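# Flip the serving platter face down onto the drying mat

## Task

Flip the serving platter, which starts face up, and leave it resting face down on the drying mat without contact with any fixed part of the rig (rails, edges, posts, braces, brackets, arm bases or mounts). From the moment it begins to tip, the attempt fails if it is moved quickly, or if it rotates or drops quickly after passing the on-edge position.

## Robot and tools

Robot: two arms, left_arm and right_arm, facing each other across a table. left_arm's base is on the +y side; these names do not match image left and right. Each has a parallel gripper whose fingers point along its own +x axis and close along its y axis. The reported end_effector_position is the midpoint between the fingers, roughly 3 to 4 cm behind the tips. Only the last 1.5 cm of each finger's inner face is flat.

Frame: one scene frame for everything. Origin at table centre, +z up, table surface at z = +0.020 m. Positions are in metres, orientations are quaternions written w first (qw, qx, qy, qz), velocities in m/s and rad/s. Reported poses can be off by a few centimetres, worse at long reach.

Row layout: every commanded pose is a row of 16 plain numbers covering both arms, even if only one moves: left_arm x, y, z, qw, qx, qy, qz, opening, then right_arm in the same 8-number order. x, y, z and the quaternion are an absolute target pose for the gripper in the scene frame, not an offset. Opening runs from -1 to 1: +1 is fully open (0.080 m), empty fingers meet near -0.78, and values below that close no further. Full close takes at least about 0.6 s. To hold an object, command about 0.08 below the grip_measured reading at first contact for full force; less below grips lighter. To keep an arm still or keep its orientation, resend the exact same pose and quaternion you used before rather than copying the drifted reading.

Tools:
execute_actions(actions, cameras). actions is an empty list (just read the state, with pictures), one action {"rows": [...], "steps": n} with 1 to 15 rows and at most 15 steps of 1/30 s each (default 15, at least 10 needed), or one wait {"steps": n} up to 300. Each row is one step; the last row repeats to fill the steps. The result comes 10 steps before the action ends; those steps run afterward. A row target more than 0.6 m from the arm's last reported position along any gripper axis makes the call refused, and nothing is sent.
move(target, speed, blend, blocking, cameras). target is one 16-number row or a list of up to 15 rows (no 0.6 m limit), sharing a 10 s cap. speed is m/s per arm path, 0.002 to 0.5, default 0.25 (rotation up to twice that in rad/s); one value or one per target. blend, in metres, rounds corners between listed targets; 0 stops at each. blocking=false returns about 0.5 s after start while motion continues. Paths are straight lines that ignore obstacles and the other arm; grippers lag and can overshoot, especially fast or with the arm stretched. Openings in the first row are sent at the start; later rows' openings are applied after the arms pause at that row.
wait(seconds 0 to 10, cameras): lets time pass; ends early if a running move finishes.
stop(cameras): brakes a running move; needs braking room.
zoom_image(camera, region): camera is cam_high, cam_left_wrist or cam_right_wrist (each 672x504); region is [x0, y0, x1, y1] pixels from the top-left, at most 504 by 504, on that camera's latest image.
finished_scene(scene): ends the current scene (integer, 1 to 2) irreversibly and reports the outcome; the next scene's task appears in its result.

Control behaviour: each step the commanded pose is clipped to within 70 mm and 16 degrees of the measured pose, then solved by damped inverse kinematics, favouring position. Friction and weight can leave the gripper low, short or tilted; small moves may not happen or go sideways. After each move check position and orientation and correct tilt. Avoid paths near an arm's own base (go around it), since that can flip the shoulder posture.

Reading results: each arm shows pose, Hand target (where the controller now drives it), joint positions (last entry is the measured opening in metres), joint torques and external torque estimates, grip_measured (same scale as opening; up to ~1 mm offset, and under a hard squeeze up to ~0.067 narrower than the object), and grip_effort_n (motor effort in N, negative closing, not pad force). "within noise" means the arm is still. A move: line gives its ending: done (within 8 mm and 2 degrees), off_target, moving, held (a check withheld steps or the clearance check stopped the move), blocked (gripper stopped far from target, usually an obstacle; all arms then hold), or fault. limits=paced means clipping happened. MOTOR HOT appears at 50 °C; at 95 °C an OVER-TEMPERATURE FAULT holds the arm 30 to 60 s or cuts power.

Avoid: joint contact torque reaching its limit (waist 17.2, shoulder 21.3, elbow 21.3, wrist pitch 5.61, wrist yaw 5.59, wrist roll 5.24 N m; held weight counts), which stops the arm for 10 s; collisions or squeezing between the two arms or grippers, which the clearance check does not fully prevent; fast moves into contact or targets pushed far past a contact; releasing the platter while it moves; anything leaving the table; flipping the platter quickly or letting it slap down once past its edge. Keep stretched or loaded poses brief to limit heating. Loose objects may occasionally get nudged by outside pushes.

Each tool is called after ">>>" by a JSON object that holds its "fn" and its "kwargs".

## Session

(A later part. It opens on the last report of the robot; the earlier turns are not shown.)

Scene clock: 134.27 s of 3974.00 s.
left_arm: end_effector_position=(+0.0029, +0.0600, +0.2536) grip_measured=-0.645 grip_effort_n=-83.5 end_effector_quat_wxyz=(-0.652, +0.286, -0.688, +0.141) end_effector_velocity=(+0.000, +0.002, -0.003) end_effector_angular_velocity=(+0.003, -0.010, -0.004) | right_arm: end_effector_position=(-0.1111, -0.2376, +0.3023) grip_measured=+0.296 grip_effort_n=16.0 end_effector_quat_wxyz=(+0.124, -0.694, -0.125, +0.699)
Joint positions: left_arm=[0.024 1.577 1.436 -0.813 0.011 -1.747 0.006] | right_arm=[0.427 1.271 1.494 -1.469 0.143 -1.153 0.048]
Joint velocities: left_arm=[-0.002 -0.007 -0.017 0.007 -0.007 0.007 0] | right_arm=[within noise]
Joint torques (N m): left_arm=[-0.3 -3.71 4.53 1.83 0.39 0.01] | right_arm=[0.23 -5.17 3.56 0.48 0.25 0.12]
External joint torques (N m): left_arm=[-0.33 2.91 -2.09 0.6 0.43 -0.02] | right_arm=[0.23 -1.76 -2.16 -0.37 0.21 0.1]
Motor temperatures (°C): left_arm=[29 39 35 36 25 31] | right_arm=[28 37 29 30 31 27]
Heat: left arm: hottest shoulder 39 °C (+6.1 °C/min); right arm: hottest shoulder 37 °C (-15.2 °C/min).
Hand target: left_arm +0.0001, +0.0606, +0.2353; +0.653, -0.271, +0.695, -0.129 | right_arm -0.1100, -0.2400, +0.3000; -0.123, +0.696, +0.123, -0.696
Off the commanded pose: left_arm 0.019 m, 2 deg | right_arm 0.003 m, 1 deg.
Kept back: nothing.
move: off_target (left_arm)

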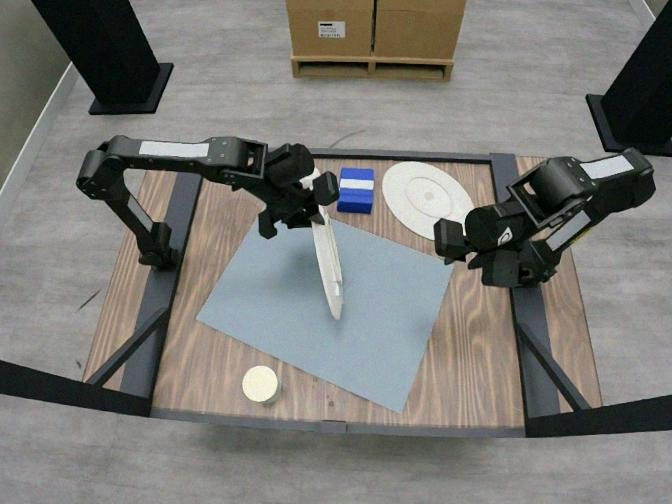

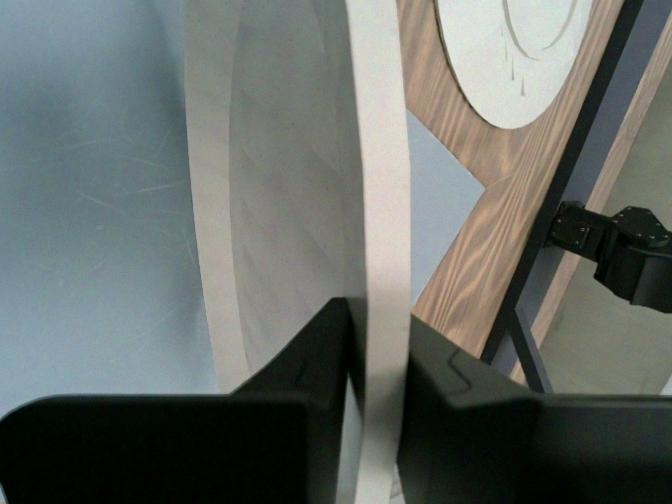

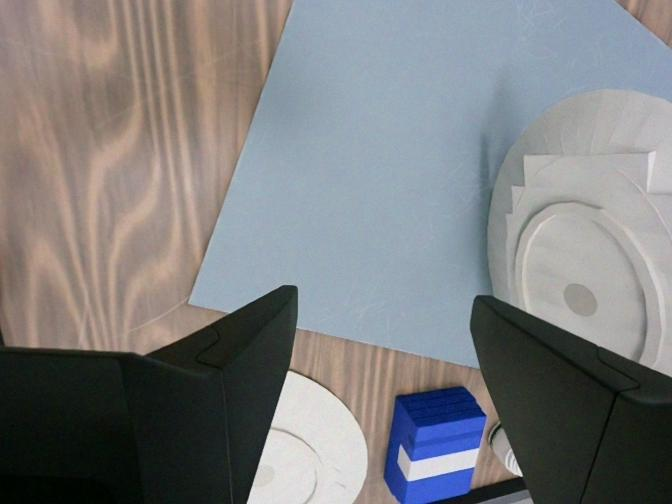

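>>> {"fn": "move", "kwargs": {"target": [[0.0, 0.09, 0.222, 0.638, -0.305, 0.688, -0.165, -0.85, -0.11, -0.24, 0.30, 0.1228, -0.6964, -0.1228, 0.6964, 0.3],[0.0, 0.12, 0.197, 0.6214, -0.3374, 0.678, -0.2008, -0.85, -0.11, -0.24, 0.30, 0.1228, -0.6964, -0.1228, 0.6964, 0.3]], "speed": 0.025, "blend": 0.01}}

>>> {"fn": "move", "kwargs": {"target": [0.0, 0.15, 0.16, 0.5897, -0.3902, 0.6579, -0.2592, -0.85, -0.11, -0.24, 0.30, 0.1228, -0.6964, -0.1228, 0.6964, 0.3], "speed": 0.025}}

Scene clock: 139.23 s of 3974.00 s.
left_arm: end_effector_position=(+0.0027, +0.1165, +0.2299) grip_measured=-0.645 grip_effort_n=-83.5 end_effector_quat_wxyz=(-0.612, +0.365, -0.663, +0.229) | right_arm: end_effector_position=(-0.1111, -0.2376, +0.3023) grip_measured=+0.296 grip_effort_n=16.0 end_effector_quat_wxyz=(+0.124, -0.694, -0.125, +0.699)
Joint positions: left_arm=[0.039 1.198 0.887 -0.388 0.029 -1.741 0.006] | right_arm=[0.427 1.271 1.494 -1.469 0.143 -1.153 0.048]
Joint velocities: within noise
Joint torques (N m): left_arm=[-0.23 0.34 2.94 1.38 0.36 -0.01] | right_arm=[0.24 -5.03 3.63 0.49 0.25 0.17]
External joint torques (N m): left_arm=[-0.25 4.48 -4.05 -0.14 0.38 -0.05] | right_arm=[0.24 -1.6 -2.13 -0.38 0.2 0.15]
Motor temperatures (°C): left_arm=[29 38 34 36 25 31] | right_arm=[28 36 29 30 31 27]
Heat: left arm: hottest shoulder 38 °C (+4.1 °C/min); right arm: hottest shoulder 36 °C (-16.2 °C/min).
Hand target: left_arm +0.0001, +0.1219, +0.1982; +0.622, -0.338, +0.678, -0.201 | right_arm -0.1100, -0.2400, +0.3000; -0.123, +0.696, +0.123, -0.696
Off the commanded pose: left_arm 0.033 m, 5 deg | right_arm 0.003 m, 1 deg.
Kept back: nothing.
move: off_target (left_arm)

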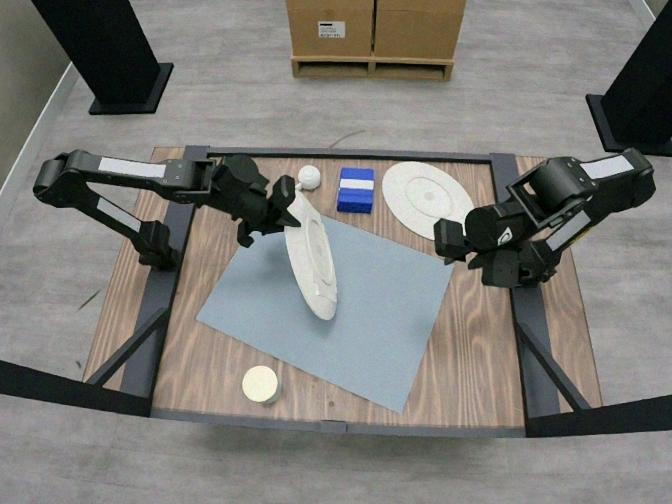

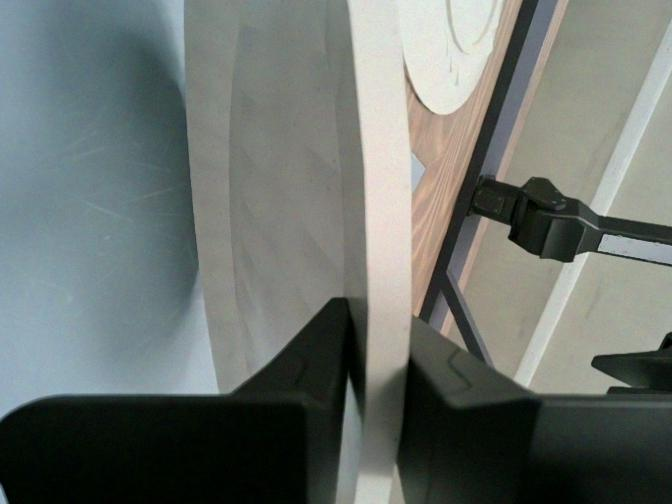

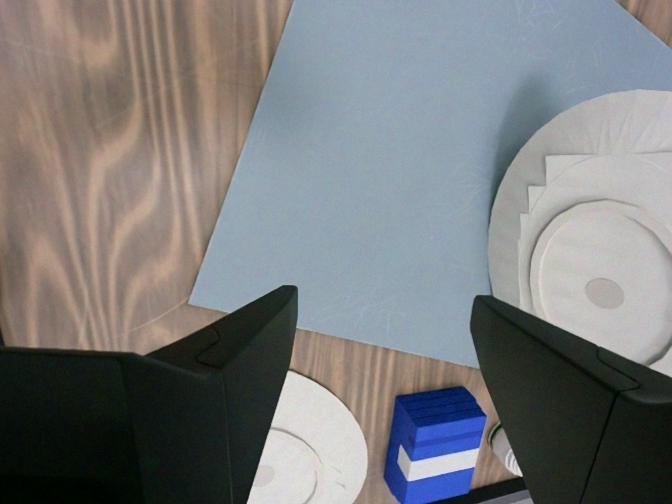

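Scene clock: 143.23 s of 3974.00 s.
left_arm: end_effector_position=(+0.0039, +0.1453, +0.2155) grip_measured=-0.589 grip_effort_n=-83.5 end_effector_quat_wxyz=(-0.567, +0.434, -0.629, +0.306) end_effector_velocity=(-0.002, +0.005, -0.003) end_effector_angular_velocity=(+0.022, +0.011, -0.006) | right_arm: end_effector_position=(-0.1111, -0.2376, +0.3023) grip_measured=+0.296 grip_effort_n=16.0 end_effector_quat_wxyz=(+0.124, -0.694, -0.125, +0.699)
Joint positions: left_arm=[0.056 0.971 0.543 -0.037 0.046 -1.737 0.008] | right_arm=[0.427 1.271 1.494 -1.469 0.143 -1.153 0.048]
Joint velocities: left_arm=[-0.002 -0.017 -0.002 -0.037 0.007 -0.007 0] | right_arm=[within noise]
Joint torques (N m): left_arm=[-0.07 -0.7 7.32 2.34 0 -0.01] | right_arm=[0.03 -4.2 4.71 0.63 0.07 -0.01]
External joint torques (N m): left_arm=[-0.09 2.05 0.15 0.63 0.01 -0.06] | right_arm=[0.02 -0.78 -1.01 -0.22 0.04 -0.03]
Motor temperatures (°C): left_arm=[29 37 33 35 25 31] | right_arm=[28 36 29 30 31 27]
Heat: left arm: hottest shoulder 37 °C (+2.0 °C/min); right arm: hottest shoulder 36 °C (-15.2 °C/min).
Hand target: left_arm +0.0037, +0.1441, +0.2093; +0.570, -0.430, +0.632, -0.302 | right_arm -0.1111, -0.2376, +0.3023; -0.124, +0.694, +0.125, -0.699
Off the commanded pose: left_arm 0.056 m, 8 deg | right_arm 0.003 m, 1 deg.
Kept back: nothing.
move: blocked (left_arm; both arms now hold where they are)

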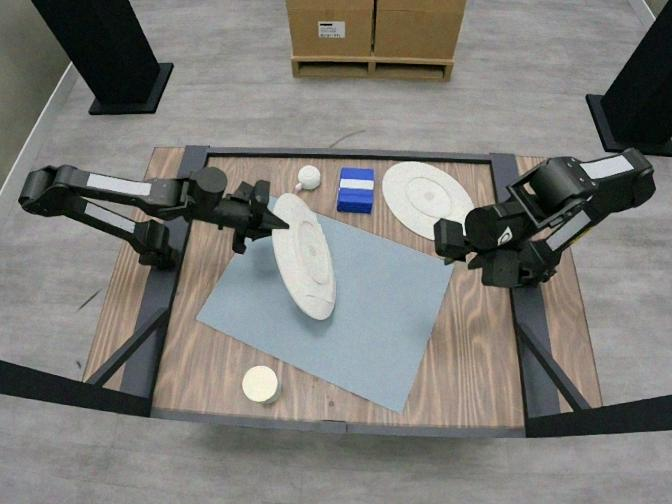

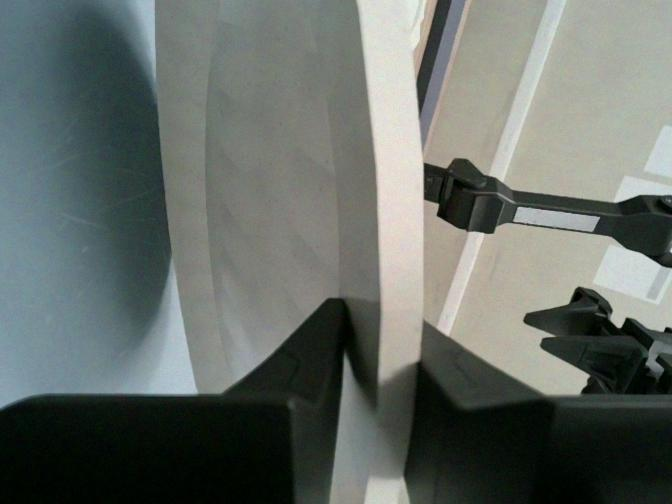

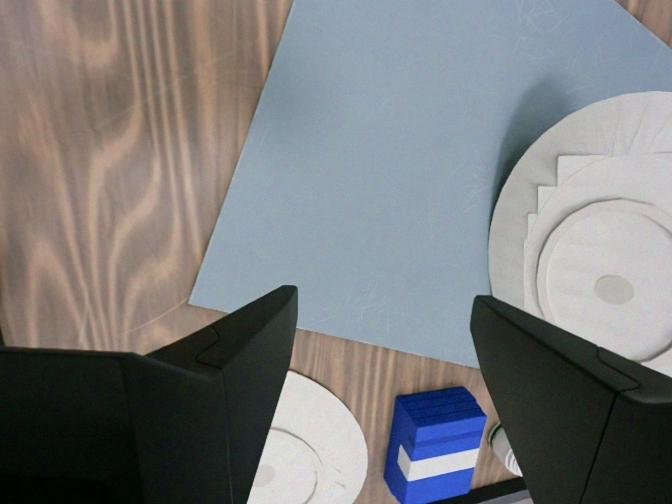

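>>> {"fn": "move", "kwargs": {"target": [[0.0, 0.13, 0.275, 0.6214, -0.3374, 0.678, -0.2008, -0.85, -0.11, -0.24, 0.30, 0.1228, -0.6964, -0.1228, 0.6964, 0.3],[0.0, 0.05, 0.31, 0.6383, -0.305, 0.688, -0.165, -0.85, -0.11, -0.24, 0.30, 0.1228, -0.6964, -0.1228, 0.6964, 0.3],[0.0, 0.00, 0.31, 0.6533, -0.2706, 0.6953, -0.1288, -0.85, -0.11, -0.24, 0.30, 0.1228, -0.6964, -0.1228, 0.6964, 0.3]], "speed": 0.035, "blend": 0.01}}

Scene clock: 153.00 s of 3974.00 s.
left_arm: end_effector_position=(+0.0013, +0.0070, +0.2802) grip_measured=-0.642 grip_effort_n=-83.5 end_effector_quat_wxyz=(-0.665, +0.240, -0.700, +0.097) end_effector_velocity=(+0.000, +0.005, +0.001) end_effector_angular_velocity=(+0.022, -0.002, +0.007) | right_arm: end_effector_position=(-0.1111, -0.2376, +0.3023) grip_measured=+0.296 grip_effort_n=16.0 end_effector_quat_wxyz=(+0.124, -0.694, -0.125, +0.699)
Joint positions: left_arm=[0.018 1.927 2.023 -1.183 0.016 -1.747 0.006] | right_arm=[0.427 1.271 1.494 -1.469 0.143 -1.153 0.048]
Joint velocities: left_arm=[-0.002 0.002 0.017 -0.037 -0.007 -0.007 0] | right_arm=[within noise]
Joint torques (N m): left_arm=[-0.28 -10.21 13.54 2.16 0.04 -0.14] | right_arm=[0.29 -4.78 3.77 0.48 0.24 0.12]
External joint torques (N m): left_arm=[-0.23 -1.37 7.33 1.07 0.07 -0.17] | right_arm=[0.31 -1.4 -1.92 -0.36 0.19 0.1]
Motor temperatures (°C): left_arm=[29 37 37 36 25 31] | right_arm=[28 34 29 30 31 27]
Heat: left arm: hottest shoulder 37 °C (+0.0 °C/min); right arm: hottest shoulder 34 °C (-14.0 °C/min).
Hand target: left_arm -0.0001, +0.0017, +0.3100; +0.653, -0.271, +0.695, -0.129 | right_arm -0.1100, -0.2400, +0.3000; -0.123, +0.696, +0.123, -0.696
Off the commanded pose: left_arm 0.031 m, 5 deg | right_arm 0.003 m, 1 deg.
Kept back: nothing.
move: off_target (left_arm)

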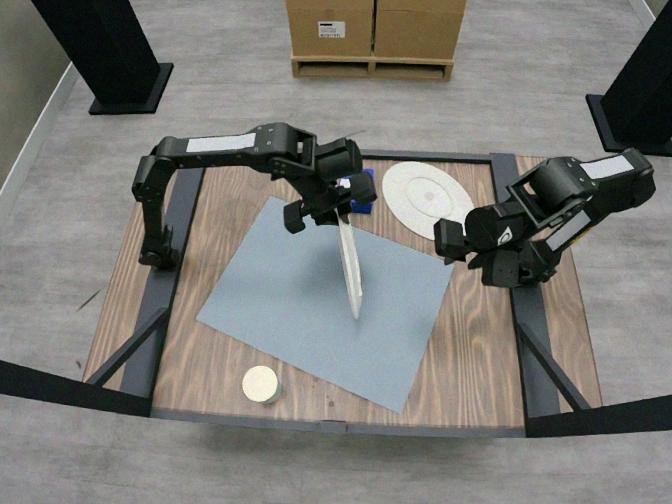

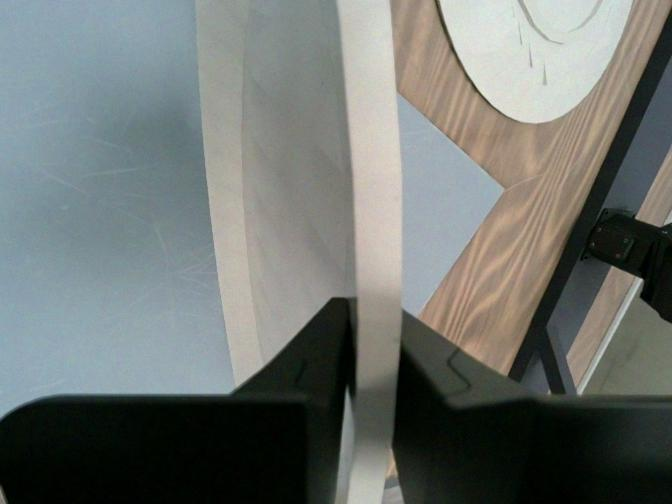

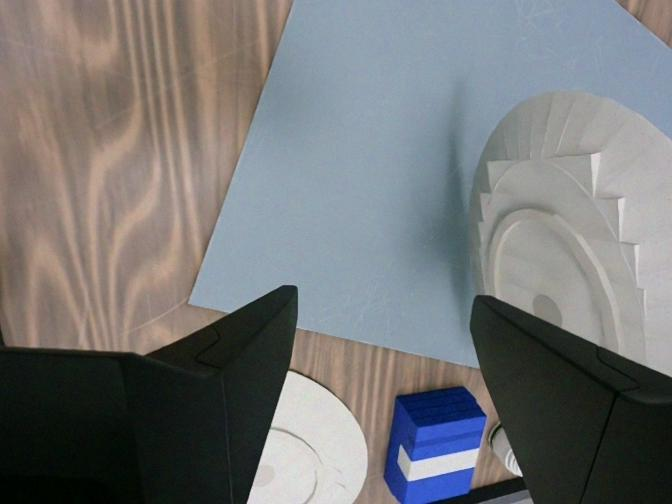

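>>> {"fn": "move", "kwargs": {"target": [[0.0, -0.07, 0.315, 0.6797, -0.1949, 0.7054, -0.0494, -0.85, -0.11, -0.26, 0.30, 0.1228, -0.6964, -0.1228, 0.6964, 0.3],[0.0, -0.065, 0.245, 0.6797, -0.1949, 0.7054, -0.0494, -0.85, -0.11, -0.26, 0.30, 0.1228, -0.6964, -0.1228, 0.6964, 0.3]], "speed": 0.035}}

Scene clock: 158.83 s of 3974.00 s.
left_arm: end_effector_position=(+0.0031, -0.0637, +0.2639) grip_measured=-0.642 grip_effort_n=-83.5 end_effector_quat_wxyz=(-0.662, +0.261, -0.693, +0.115) | right_arm: end_effector_position=(-0.1113, -0.2578, +0.3025) grip_measured=+0.296 grip_effort_n=16.0 end_effector_quat_wxyz=(+0.124, -0.693, -0.125, +0.699)
Joint positions: left_arm=[0.013 2.209 2.361 -1.183 0.004 -1.755 0.006] | right_arm=[0.478 1.211 1.459 -1.5 0.158 -1.103 0.048]
Joint velocities: within noise
Joint torques (N m): left_arm=[-0.42 -6.4 6.44 0.07 0.12 -0.02] | right_arm=[0.17 -4.54 3.74 0.46 0.23 0.2]
External joint torques (N m): left_arm=[-0.42 4.41 0.27 -1.07 0.17 -0.05] | right_arm=[0.16 -1.6 -1.93 -0.37 0.18 0.18]
Motor temperatures (°C): left_arm=[29 40 38 36 25 31] | right_arm=[28 34 29 30 31 27]
Heat: left arm: hottest shoulder 40 °C (+2.0 °C/min); right arm: hottest shoulder 34 °C (-11.0 °C/min).
Hand target: left_arm +0.0001, -0.0641, +0.2447; +0.666, -0.242, +0.699, -0.099 | right_arm -0.1100, -0.2600, +0.3000; -0.123, +0.696, +0.123, -0.696
Off the commanded pose: left_arm 0.019 m, 11 deg | right_arm 0.004 m, 1 deg.
joint sent to its limit (left arm) — joint 3 (elbow), upper limit, where the elbow is as straight as it goes.
Kept back: nothing.
move: off_target (left_arm)

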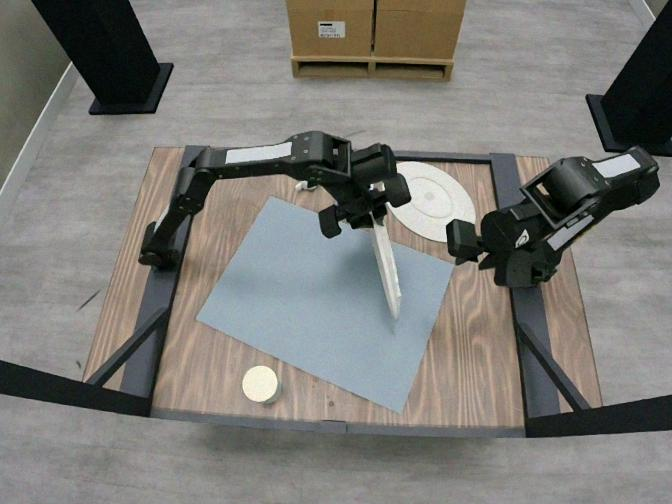

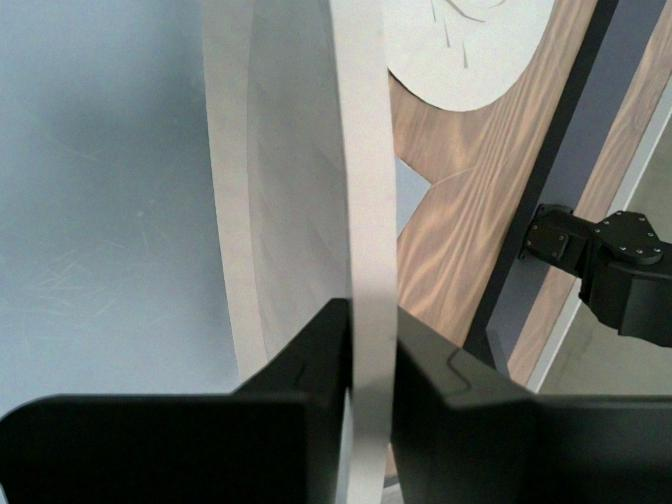

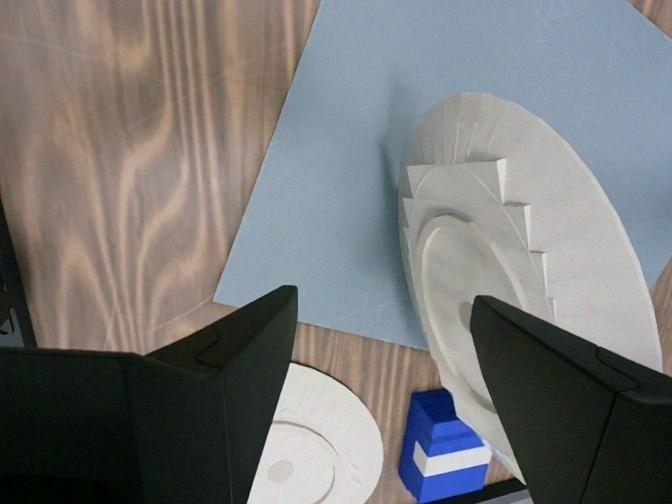

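>>> {"fn": "move", "kwargs": {"target": [[-0.02, -0.04, 0.31, 0.6533, -0.2706, 0.6953, -0.1288, -0.85, -0.11, -0.26, 0.30, 0.1228, -0.6964, -0.1228, 0.6964, 0.3],[-0.055, -0.025, 0.315, 0.6533, -0.2706, 0.6953, -0.1288, -0.85, -0.11, -0.26, 0.30, 0.1228, -0.6964, -0.1228, 0.6964, 0.3],[-0.055, -0.02, 0.245, 0.6533, -0.2706, 0.6953, -0.1288, -0.85, -0.11, -0.26, 0.30, 0.1228, -0.6964, -0.1228, 0.6964, 0.3]], "speed": 0.035}}

Scene clock: 165.27 s of 3974.00 s.
left_arm: end_effector_position=(-0.0526, -0.0172, +0.2615) grip_measured=-0.639 grip_effort_n=-83.5 end_effector_quat_wxyz=(-0.650, +0.279, -0.693, +0.138) end_effector_velocity=(-0.002, +0.002, -0.002) end_effector_angular_velocity=(+0.003, +0.010, -0.001) | right_arm: end_effector_position=(-0.1113, -0.2578, +0.3025) grip_measured=+0.296 grip_effort_n=16.0 end_effector_quat_wxyz=(+0.124, -0.693, -0.125, +0.699)
Joint positions: left_arm=[-0.121 1.907 1.865 -0.929 -0.059 -1.865 0.006] | right_arm=[0.478 1.211 1.459 -1.5 0.158 -1.103 0.048]
Joint velocities: left_arm=[-0.002 -0.007 -0.017 0.007 0.007 -0.007 0] | right_arm=[within noise]
Joint torques (N m): left_arm=[-0.34 -5.87 5.1 2.35 -0.03 -0.12] | right_arm=[0.17 -4.35 3.51 0.43 0.24 0.16]
External joint torques (N m): left_arm=[-0.33 3.26 -1.45 1.14 0.04 -0.15] | right_arm=[0.17 -1.38 -2.19 -0.41 0.19 0.14]
Motor temperatures (°C): left_arm=[29 42 37 35 25 31] | right_arm=[28 33 29 29 31 27]
Heat: left arm: hottest shoulder 42 °C (+5.1 °C/min); right arm: hottest shoulder 33 °C (-10.1 °C/min).
Hand target: left_arm -0.0550, -0.0195, +0.2451; +0.653, -0.270, +0.695, -0.129 | right_arm -0.1101, -0.2600, +0.3001; -0.123, +0.696, +0.123, -0.696
Off the commanded pose: left_arm 0.017 m, 1 deg | right_arm 0.004 m, 1 deg.
Kept back: nothing.
move: off_target (left_arm)

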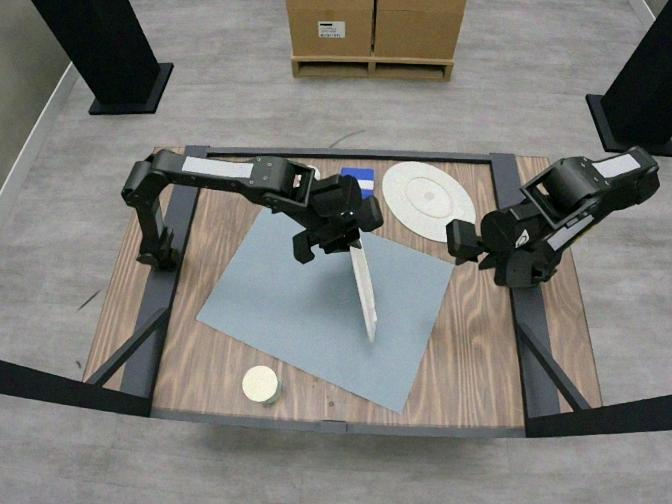

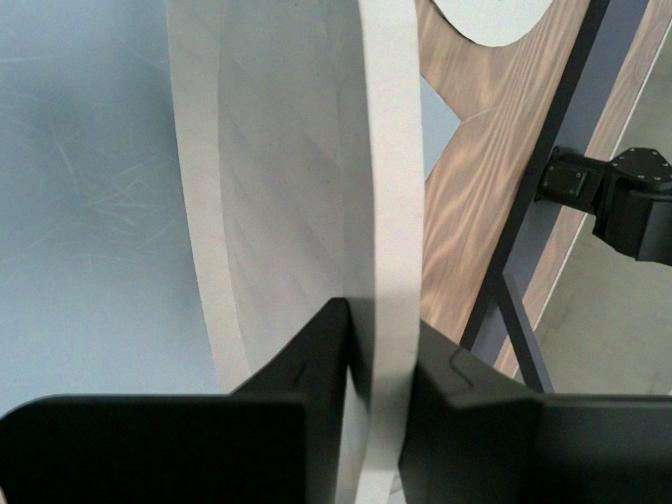

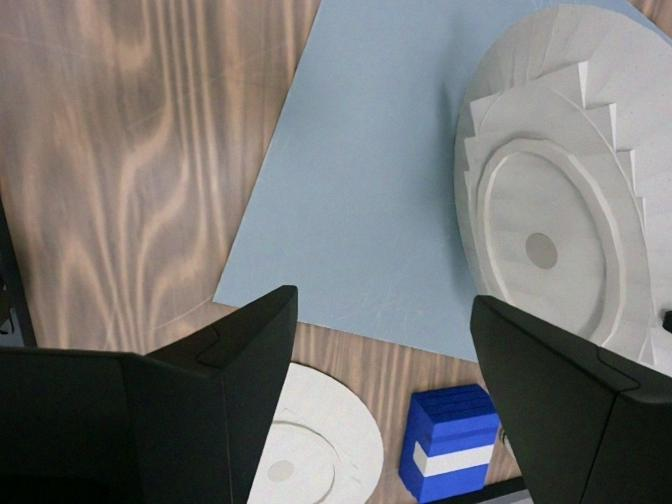

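>>> {"fn": "move", "kwargs": {"target": [[-0.06, 0.045, 0.21, 0.6214, -0.3374, 0.678, -0.2008, -0.85, -0.11, -0.26, 0.30, 0.1228, -0.6964, -0.1228, 0.6964, 0.3],[-0.06, 0.085, 0.19, 0.5897, -0.3902, 0.6579, -0.2592, -0.85, -0.11, -0.26, 0.30, 0.1228, -0.6964, -0.1228, 0.6964, 0.3]], "speed": 0.025, "blend": 0.01}}

>>> {"fn": "move", "kwargs": {"target": [-0.06, 0.115, 0.17, 0.5897, -0.3902, 0.6579, -0.2592, -0.85, -0.11, -0.26, 0.30, 0.1228, -0.6964, -0.1228, 0.6964, 0.3], "speed": 0.025}}

Scene clock: 173.73 s of 3974.00 s.
left_arm: end_effector_position=(-0.0580, +0.0820, +0.2176) grip_measured=-0.638 grip_effort_n=-83.5 end_effector_quat_wxyz=(-0.576, +0.413, -0.648, +0.279) | right_arm: end_effector_position=(-0.1113, -0.2578, +0.3024) grip_measured=+0.296 grip_effort_n=16.0 end_effector_quat_wxyz=(+0.124, -0.693, -0.125, +0.699)
Joint positions: left_arm=[-0.202 1.306 0.798 -0.041 -0.162 -1.883 0.006] | right_arm=[0.478 1.211 1.459 -1.5 0.158 -1.103 0.048]
Joint velocities: within noise
Joint torques (N m): left_arm=[-0.24 -0.61 4.45 1.4 0.26 -0.14] | right_arm=[0.15 -4.45 3.82 0.48 0.3 0.14]
External joint torques (N m): left_arm=[-0.23 4.27 -2.5 -0.22 0.34 -0.19] | right_arm=[0.15 -1.59 -1.81 -0.36 0.25 0.13]
Motor temperatures (°C): left_arm=[29 40 35 35 25 31] | right_arm=[28 33 30 29 31 27]
Heat: left arm: hottest shoulder 40 °C (+4.0 °C/min); right arm: hottest shoulder 33 °C (-8.0 °C/min).
Hand target: left_arm -0.0597, +0.0863, +0.1909; +0.590, -0.390, +0.658, -0.259 | right_arm -0.1100, -0.2600, +0.3000; -0.123, +0.696, +0.123, -0.696
Off the commanded pose: left_arm 0.028 m, 4 deg | right_arm 0.003 m, 1 deg.
Kept back: nothing.
move: off_target (left_arm)

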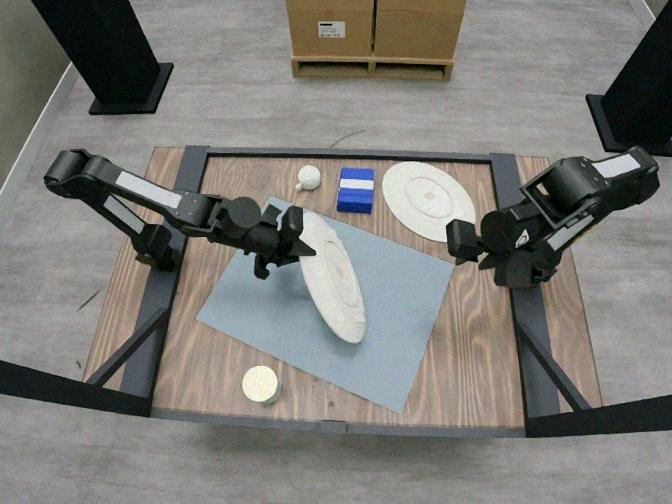

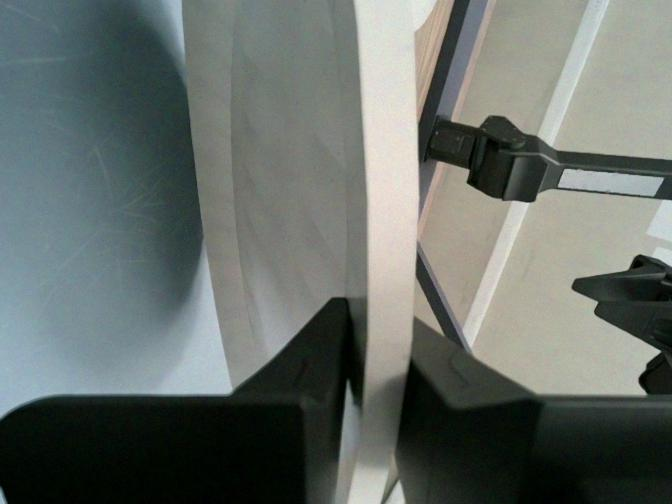

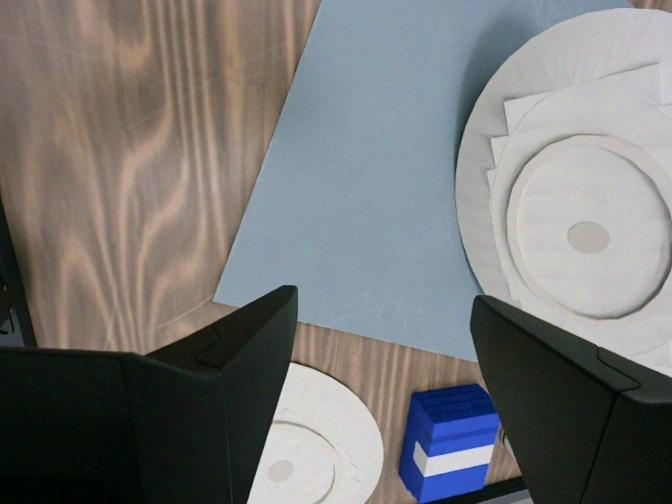

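Scene clock: 175.40 s of 3974.00 s.
left_arm: end_effector_position=(-0.0589, +0.1065, +0.2008) grip_measured=-0.638 grip_effort_n=-83.5 end_effector_quat_wxyz=(-0.571, +0.419, -0.646, +0.285) | right_arm: end_effector_position=(-0.1113, -0.2578, +0.3024) grip_measured=+0.296 grip_effort_n=16.0 end_effector_quat_wxyz=(+0.124, -0.693, -0.125, +0.699)
Joint positions: left_arm=[-0.227 1.219 0.655 0.032 -0.184 -1.894 0.006] | right_arm=[0.478 1.211 1.459 -1.5 0.158 -1.103 0.048]
Joint velocities: within noise
Joint torques (N m): left_arm=[-0.3 -0.92 3.46 -0.07 0.32 -0.26] | right_arm=[0.19 -4.3 3.49 0.56 0.24 0.16]
External joint torques (N m): left_arm=[-0.3 3.2 -3.31 -1.67 0.41 -0.31] | right_arm=[0.19 -1.38 -2.16 -0.27 0.19 0.14]
Motor temperatures (°C): left_arm=[29 40 35 34 25 31] | right_arm=[28 33 30 29 31 27]
Heat: left arm: hottest shoulder 40 °C (+4.0 °C/min); right arm: hottest shoulder 33 °C (-8.1 °C/min).
Hand target: left_arm -0.0596, +0.1161, +0.1711; +0.590, -0.390, +0.658, -0.259 | right_arm -0.1100, -0.2600, +0.3000; -0.123, +0.696, +0.123, -0.696
Off the commanded pose: left_arm 0.032 m, 5 deg | right_arm 0.003 m, 1 deg.
Kept back: nothing.
move: off_target (left_arm)

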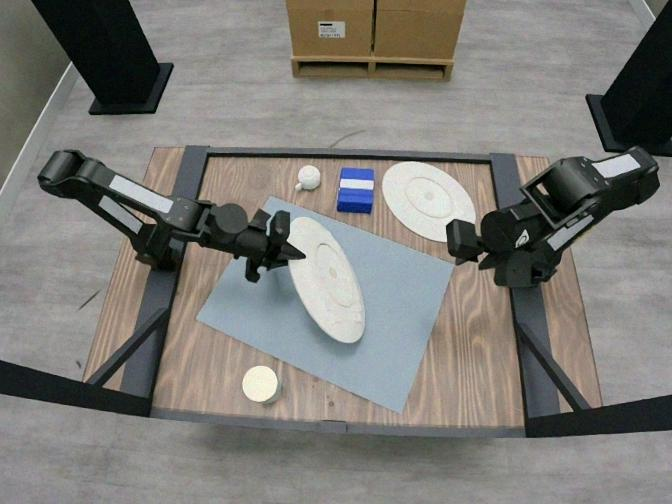

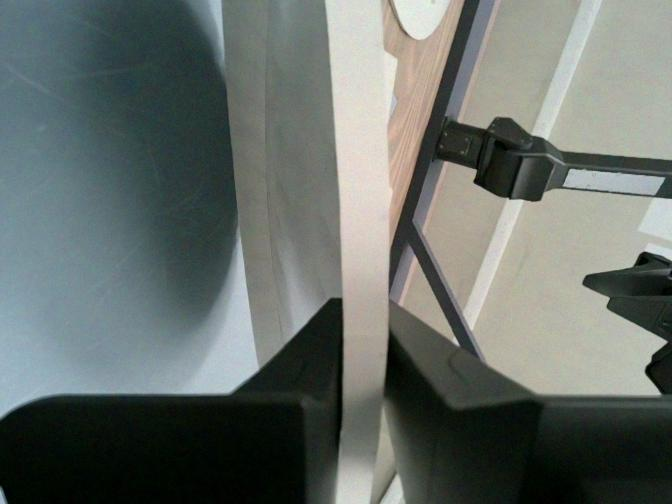

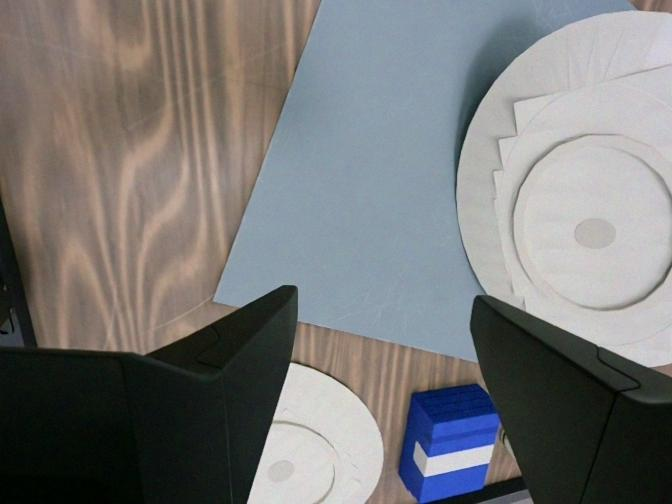

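>>> {"fn": "move", "kwargs": {"target": [[-0.06, 0.135, 0.14, 0.5534, -0.4402, 0.6328, -0.3156, -0.85, -0.11, -0.26, 0.30, 0.1228, -0.6964, -0.1228, 0.6964, 0.3]], "speed": 0.025}}

>>> {"fn": "move", "kwargs": {"target": [[-0.06, 0.15, 0.115, 0.5336, -0.4639, 0.6184, -0.3429, -0.85, -0.11, -0.26, 0.30, 0.1228, -0.6964, -0.1228, 0.6964, 0.3]], "speed": 0.025}}

Scene clock: 179.60 s of 3974.00 s.
left_arm: end_effector_position=(-0.0612, +0.1289, +0.1745) grip_measured=-0.638 grip_effort_n=-83.5 end_effector_quat_wxyz=(-0.526, +0.471, -0.619, +0.344) | right_arm: end_effector_position=(-0.1113, -0.2578, +0.3024) grip_measured=+0.296 grip_effort_n=16.0 end_effector_quat_wxyz=(+0.124, -0.693, -0.125, +0.699)
Joint positions: left_arm=[-0.271 1.184 0.352 0.49 -0.236 -1.878 0.006] | right_arm=[0.478 1.211 1.459 -1.5 0.158 -1.103 0.048]
Joint velocities: within noise
Joint torques (N m): left_arm=[0.25 1.74 3.68 -0.29 0.33 -0.27] | right_arm=[0.19 -4.59 3.52 0.5 0.27 0.09]
External joint torques (N m): left_arm=[0.25 5.09 -2.66 -2 0.4 -0.32] | right_arm=[0.18 -1.64 -2.17 -0.35 0.22 0.08]
Motor temperatures (°C): left_arm=[29 39 34 33 25 31] | right_arm=[28 33 30 29 31 27]
Heat: left arm: hottest shoulder 39 °C (+3.0 °C/min); right arm: hottest shoulder 33 °C (-7.0 °C/min).
Hand target: left_arm -0.0595, +0.1375, +0.1415; +0.553, -0.440, +0.633, -0.315 | right_arm -0.1100, -0.2600, +0.3000; -0.123, +0.696, +0.123, -0.696
Off the commanded pose: left_arm 0.035 m, 6 deg | right_arm 0.003 m, 1 deg.
Kept back: nothing.
move: off_target (left_arm)

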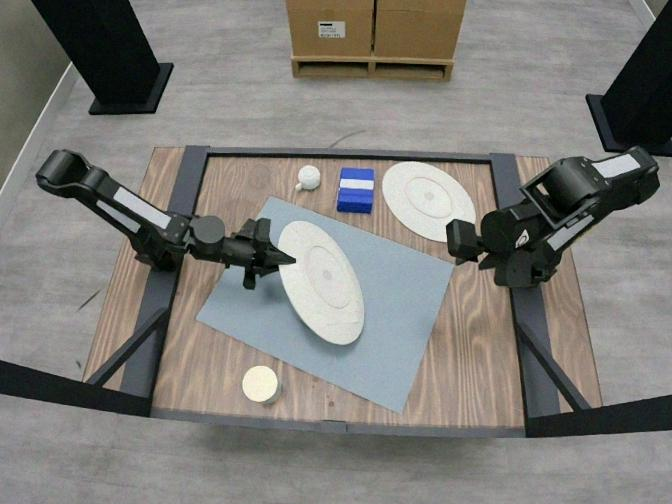

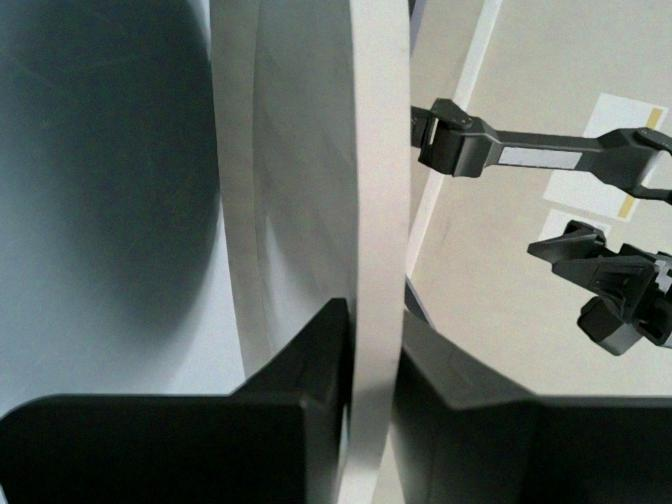

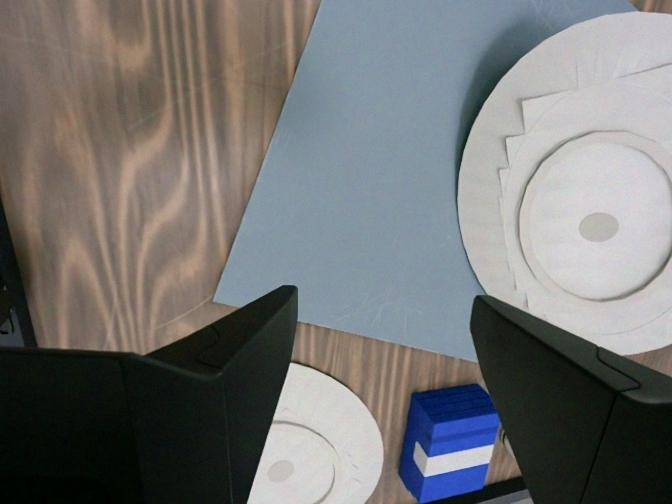

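Scene clock: 181.63 s of 3974.00 s.
left_arm: end_effector_position=(-0.0651, +0.1455, +0.1505) grip_measured=-0.632 grip_effort_n=-83.5 end_effector_quat_wxyz=(-0.497, +0.495, -0.604, +0.377) | right_arm: end_effector_position=(-0.1113, -0.2578, +0.3024) grip_measured=+0.296 grip_effort_n=16.0 end_effector_quat_wxyz=(+0.124, -0.693, -0.125, +0.699)
Joint positions: left_arm=[-0.311 1.301 0.169 0.894 -0.269 -1.864 0.007] | right_arm=[0.478 1.211 1.459 -1.5 0.158 -1.103 0.048]
Joint velocities: within noise
Joint torques (N m): left_arm=[1.01 2.92 3.75 -1.6 0.18 -0.43] | right_arm=[0.2 -4.34 3.53 0.5 0.25 0.16]
External joint torques (N m): left_arm=[1.01 6.1 -1.54 -3.34 0.23 -0.48] | right_arm=[0.21 -1.42 -2.11 -0.33 0.2 0.14]
Motor temperatures (°C): left_arm=[29 39 34 33 25 31] | right_arm=[28 33 30 29 31 27]
Heat: left arm: hottest shoulder 39 °C (+3.0 °C/min); right arm: hottest shoulder 33 °C (-7.0 °C/min).
Hand target: left_arm -0.0595, +0.1536, +0.1170; +0.534, -0.464, +0.618, -0.342 | right_arm -0.1100, -0.2600, +0.3000; -0.123, +0.696, +0.123, -0.696
Off the commanded pose: left_arm 0.036 m, 7 deg | right_arm 0.003 m, 1 deg.
Kept back: nothing.
move: off_target (left_arm)

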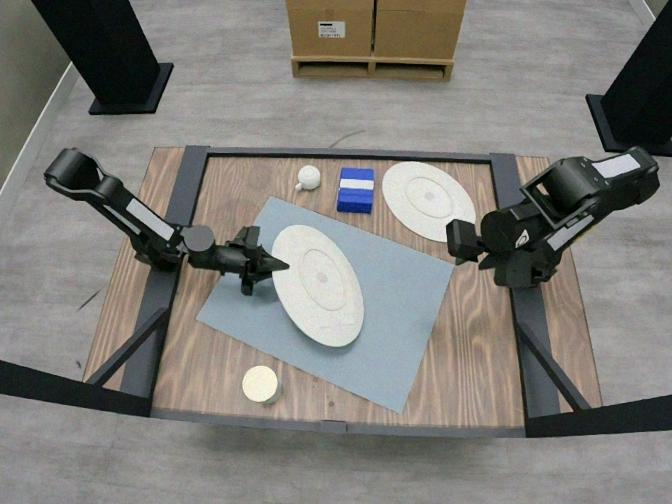

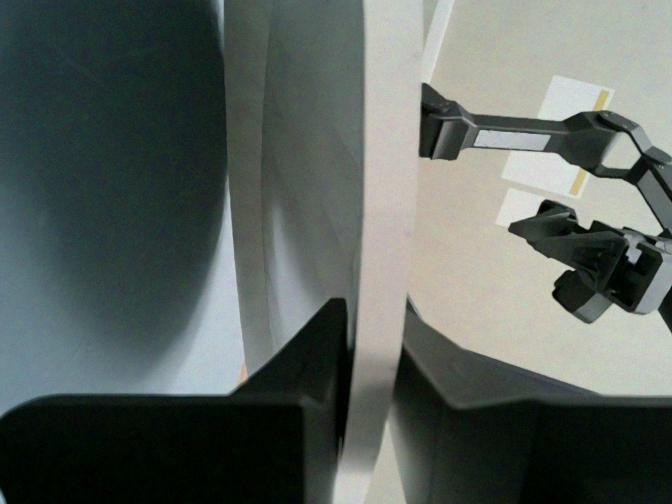

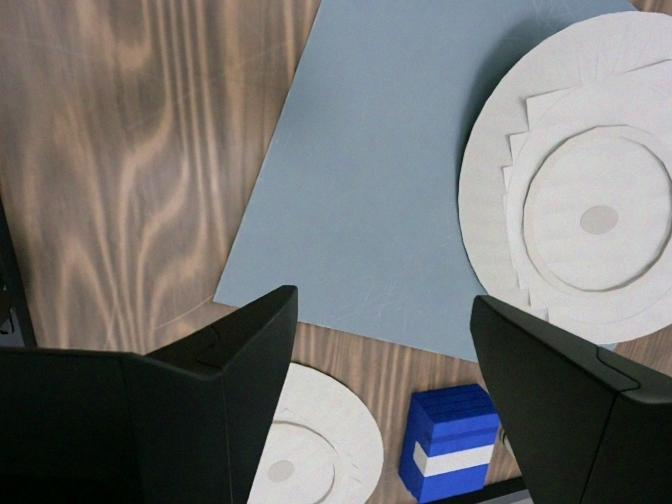

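>>> {"fn": "move", "kwargs": {"target": [[-0.065, 0.148, 0.115, 0.5719, -0.4153, 0.6459, -0.2877, -0.67, -0.11, -0.26, 0.30, 0.1228, -0.6964, -0.1228, 0.6964, 0.3]], "speed": 0.025}}

Scene clock: 186.43 s of 3974.00 s.
left_arm: end_effector_position=(-0.0670, +0.1340, +0.1723) grip_measured=-0.614 grip_effort_n=-83.5 end_effector_quat_wxyz=(-0.530, +0.472, -0.618, +0.339) | right_arm: end_effector_position=(-0.1113, -0.2578, +0.3024) grip_measured=+0.296 grip_effort_n=16.0 end_effector_quat_wxyz=(+0.124, -0.693, -0.125, +0.699)
Joint positions: left_arm=[-0.312 1.171 0.345 0.47 -0.282 -1.898 0.007] | right_arm=[0.478 1.211 1.459 -1.5 0.158 -1.103 0.048]
Joint velocities: within noise
Joint torques (N m): left_arm=[-0.01 -1.7 6.23 0.98 0.18 -0.24] | right_arm=[-0.16 -3.74 4.8 0.63 0.08 0.02]
External joint torques (N m): left_arm=[-0.01 1.54 -0.05 -0.71 0.26 -0.29] | right_arm=[-0.17 -0.92 -0.79 -0.21 0.04 0]
Motor temperatures (°C): left_arm=[29 38 33 33 25 31] | right_arm=[28 32 30 29 31 27]
Heat: left arm: hottest shoulder 38 °C (+0.0 °C/min); right arm: hottest shoulder 32 °C (-7.1 °C/min).
Hand target: left_arm -0.0674, +0.1363, +0.1632; +0.535, -0.463, +0.624, -0.330 | right_arm -0.1113, -0.2578, +0.3024; -0.124, +0.693, +0.125, -0.699
Off the commanded pose: left_arm 0.059 m, 10 deg | right_arm 0.003 m, 1 deg.
Kept back: nothing.
move: blocked (left_arm; both arms now hold where they are)

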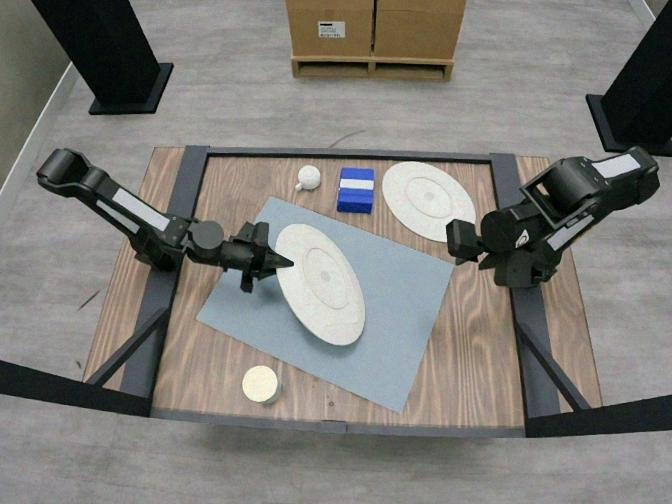

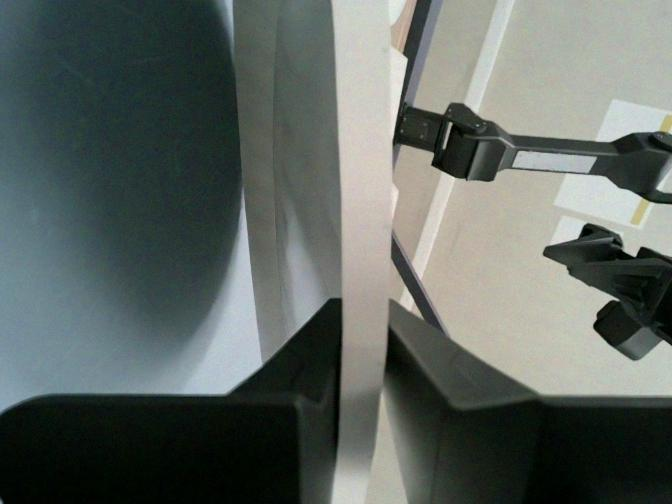

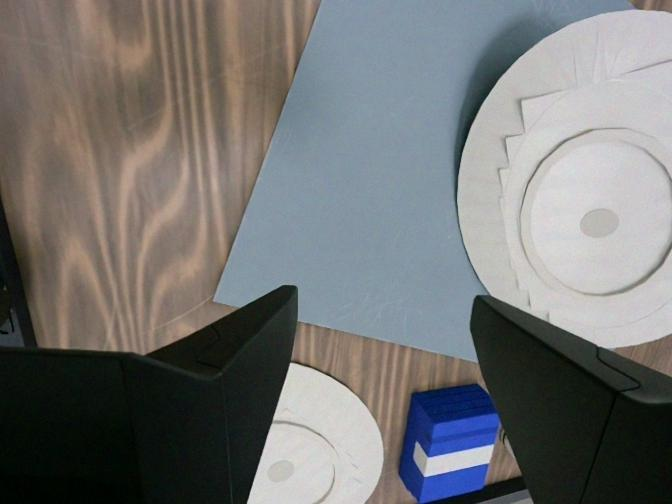

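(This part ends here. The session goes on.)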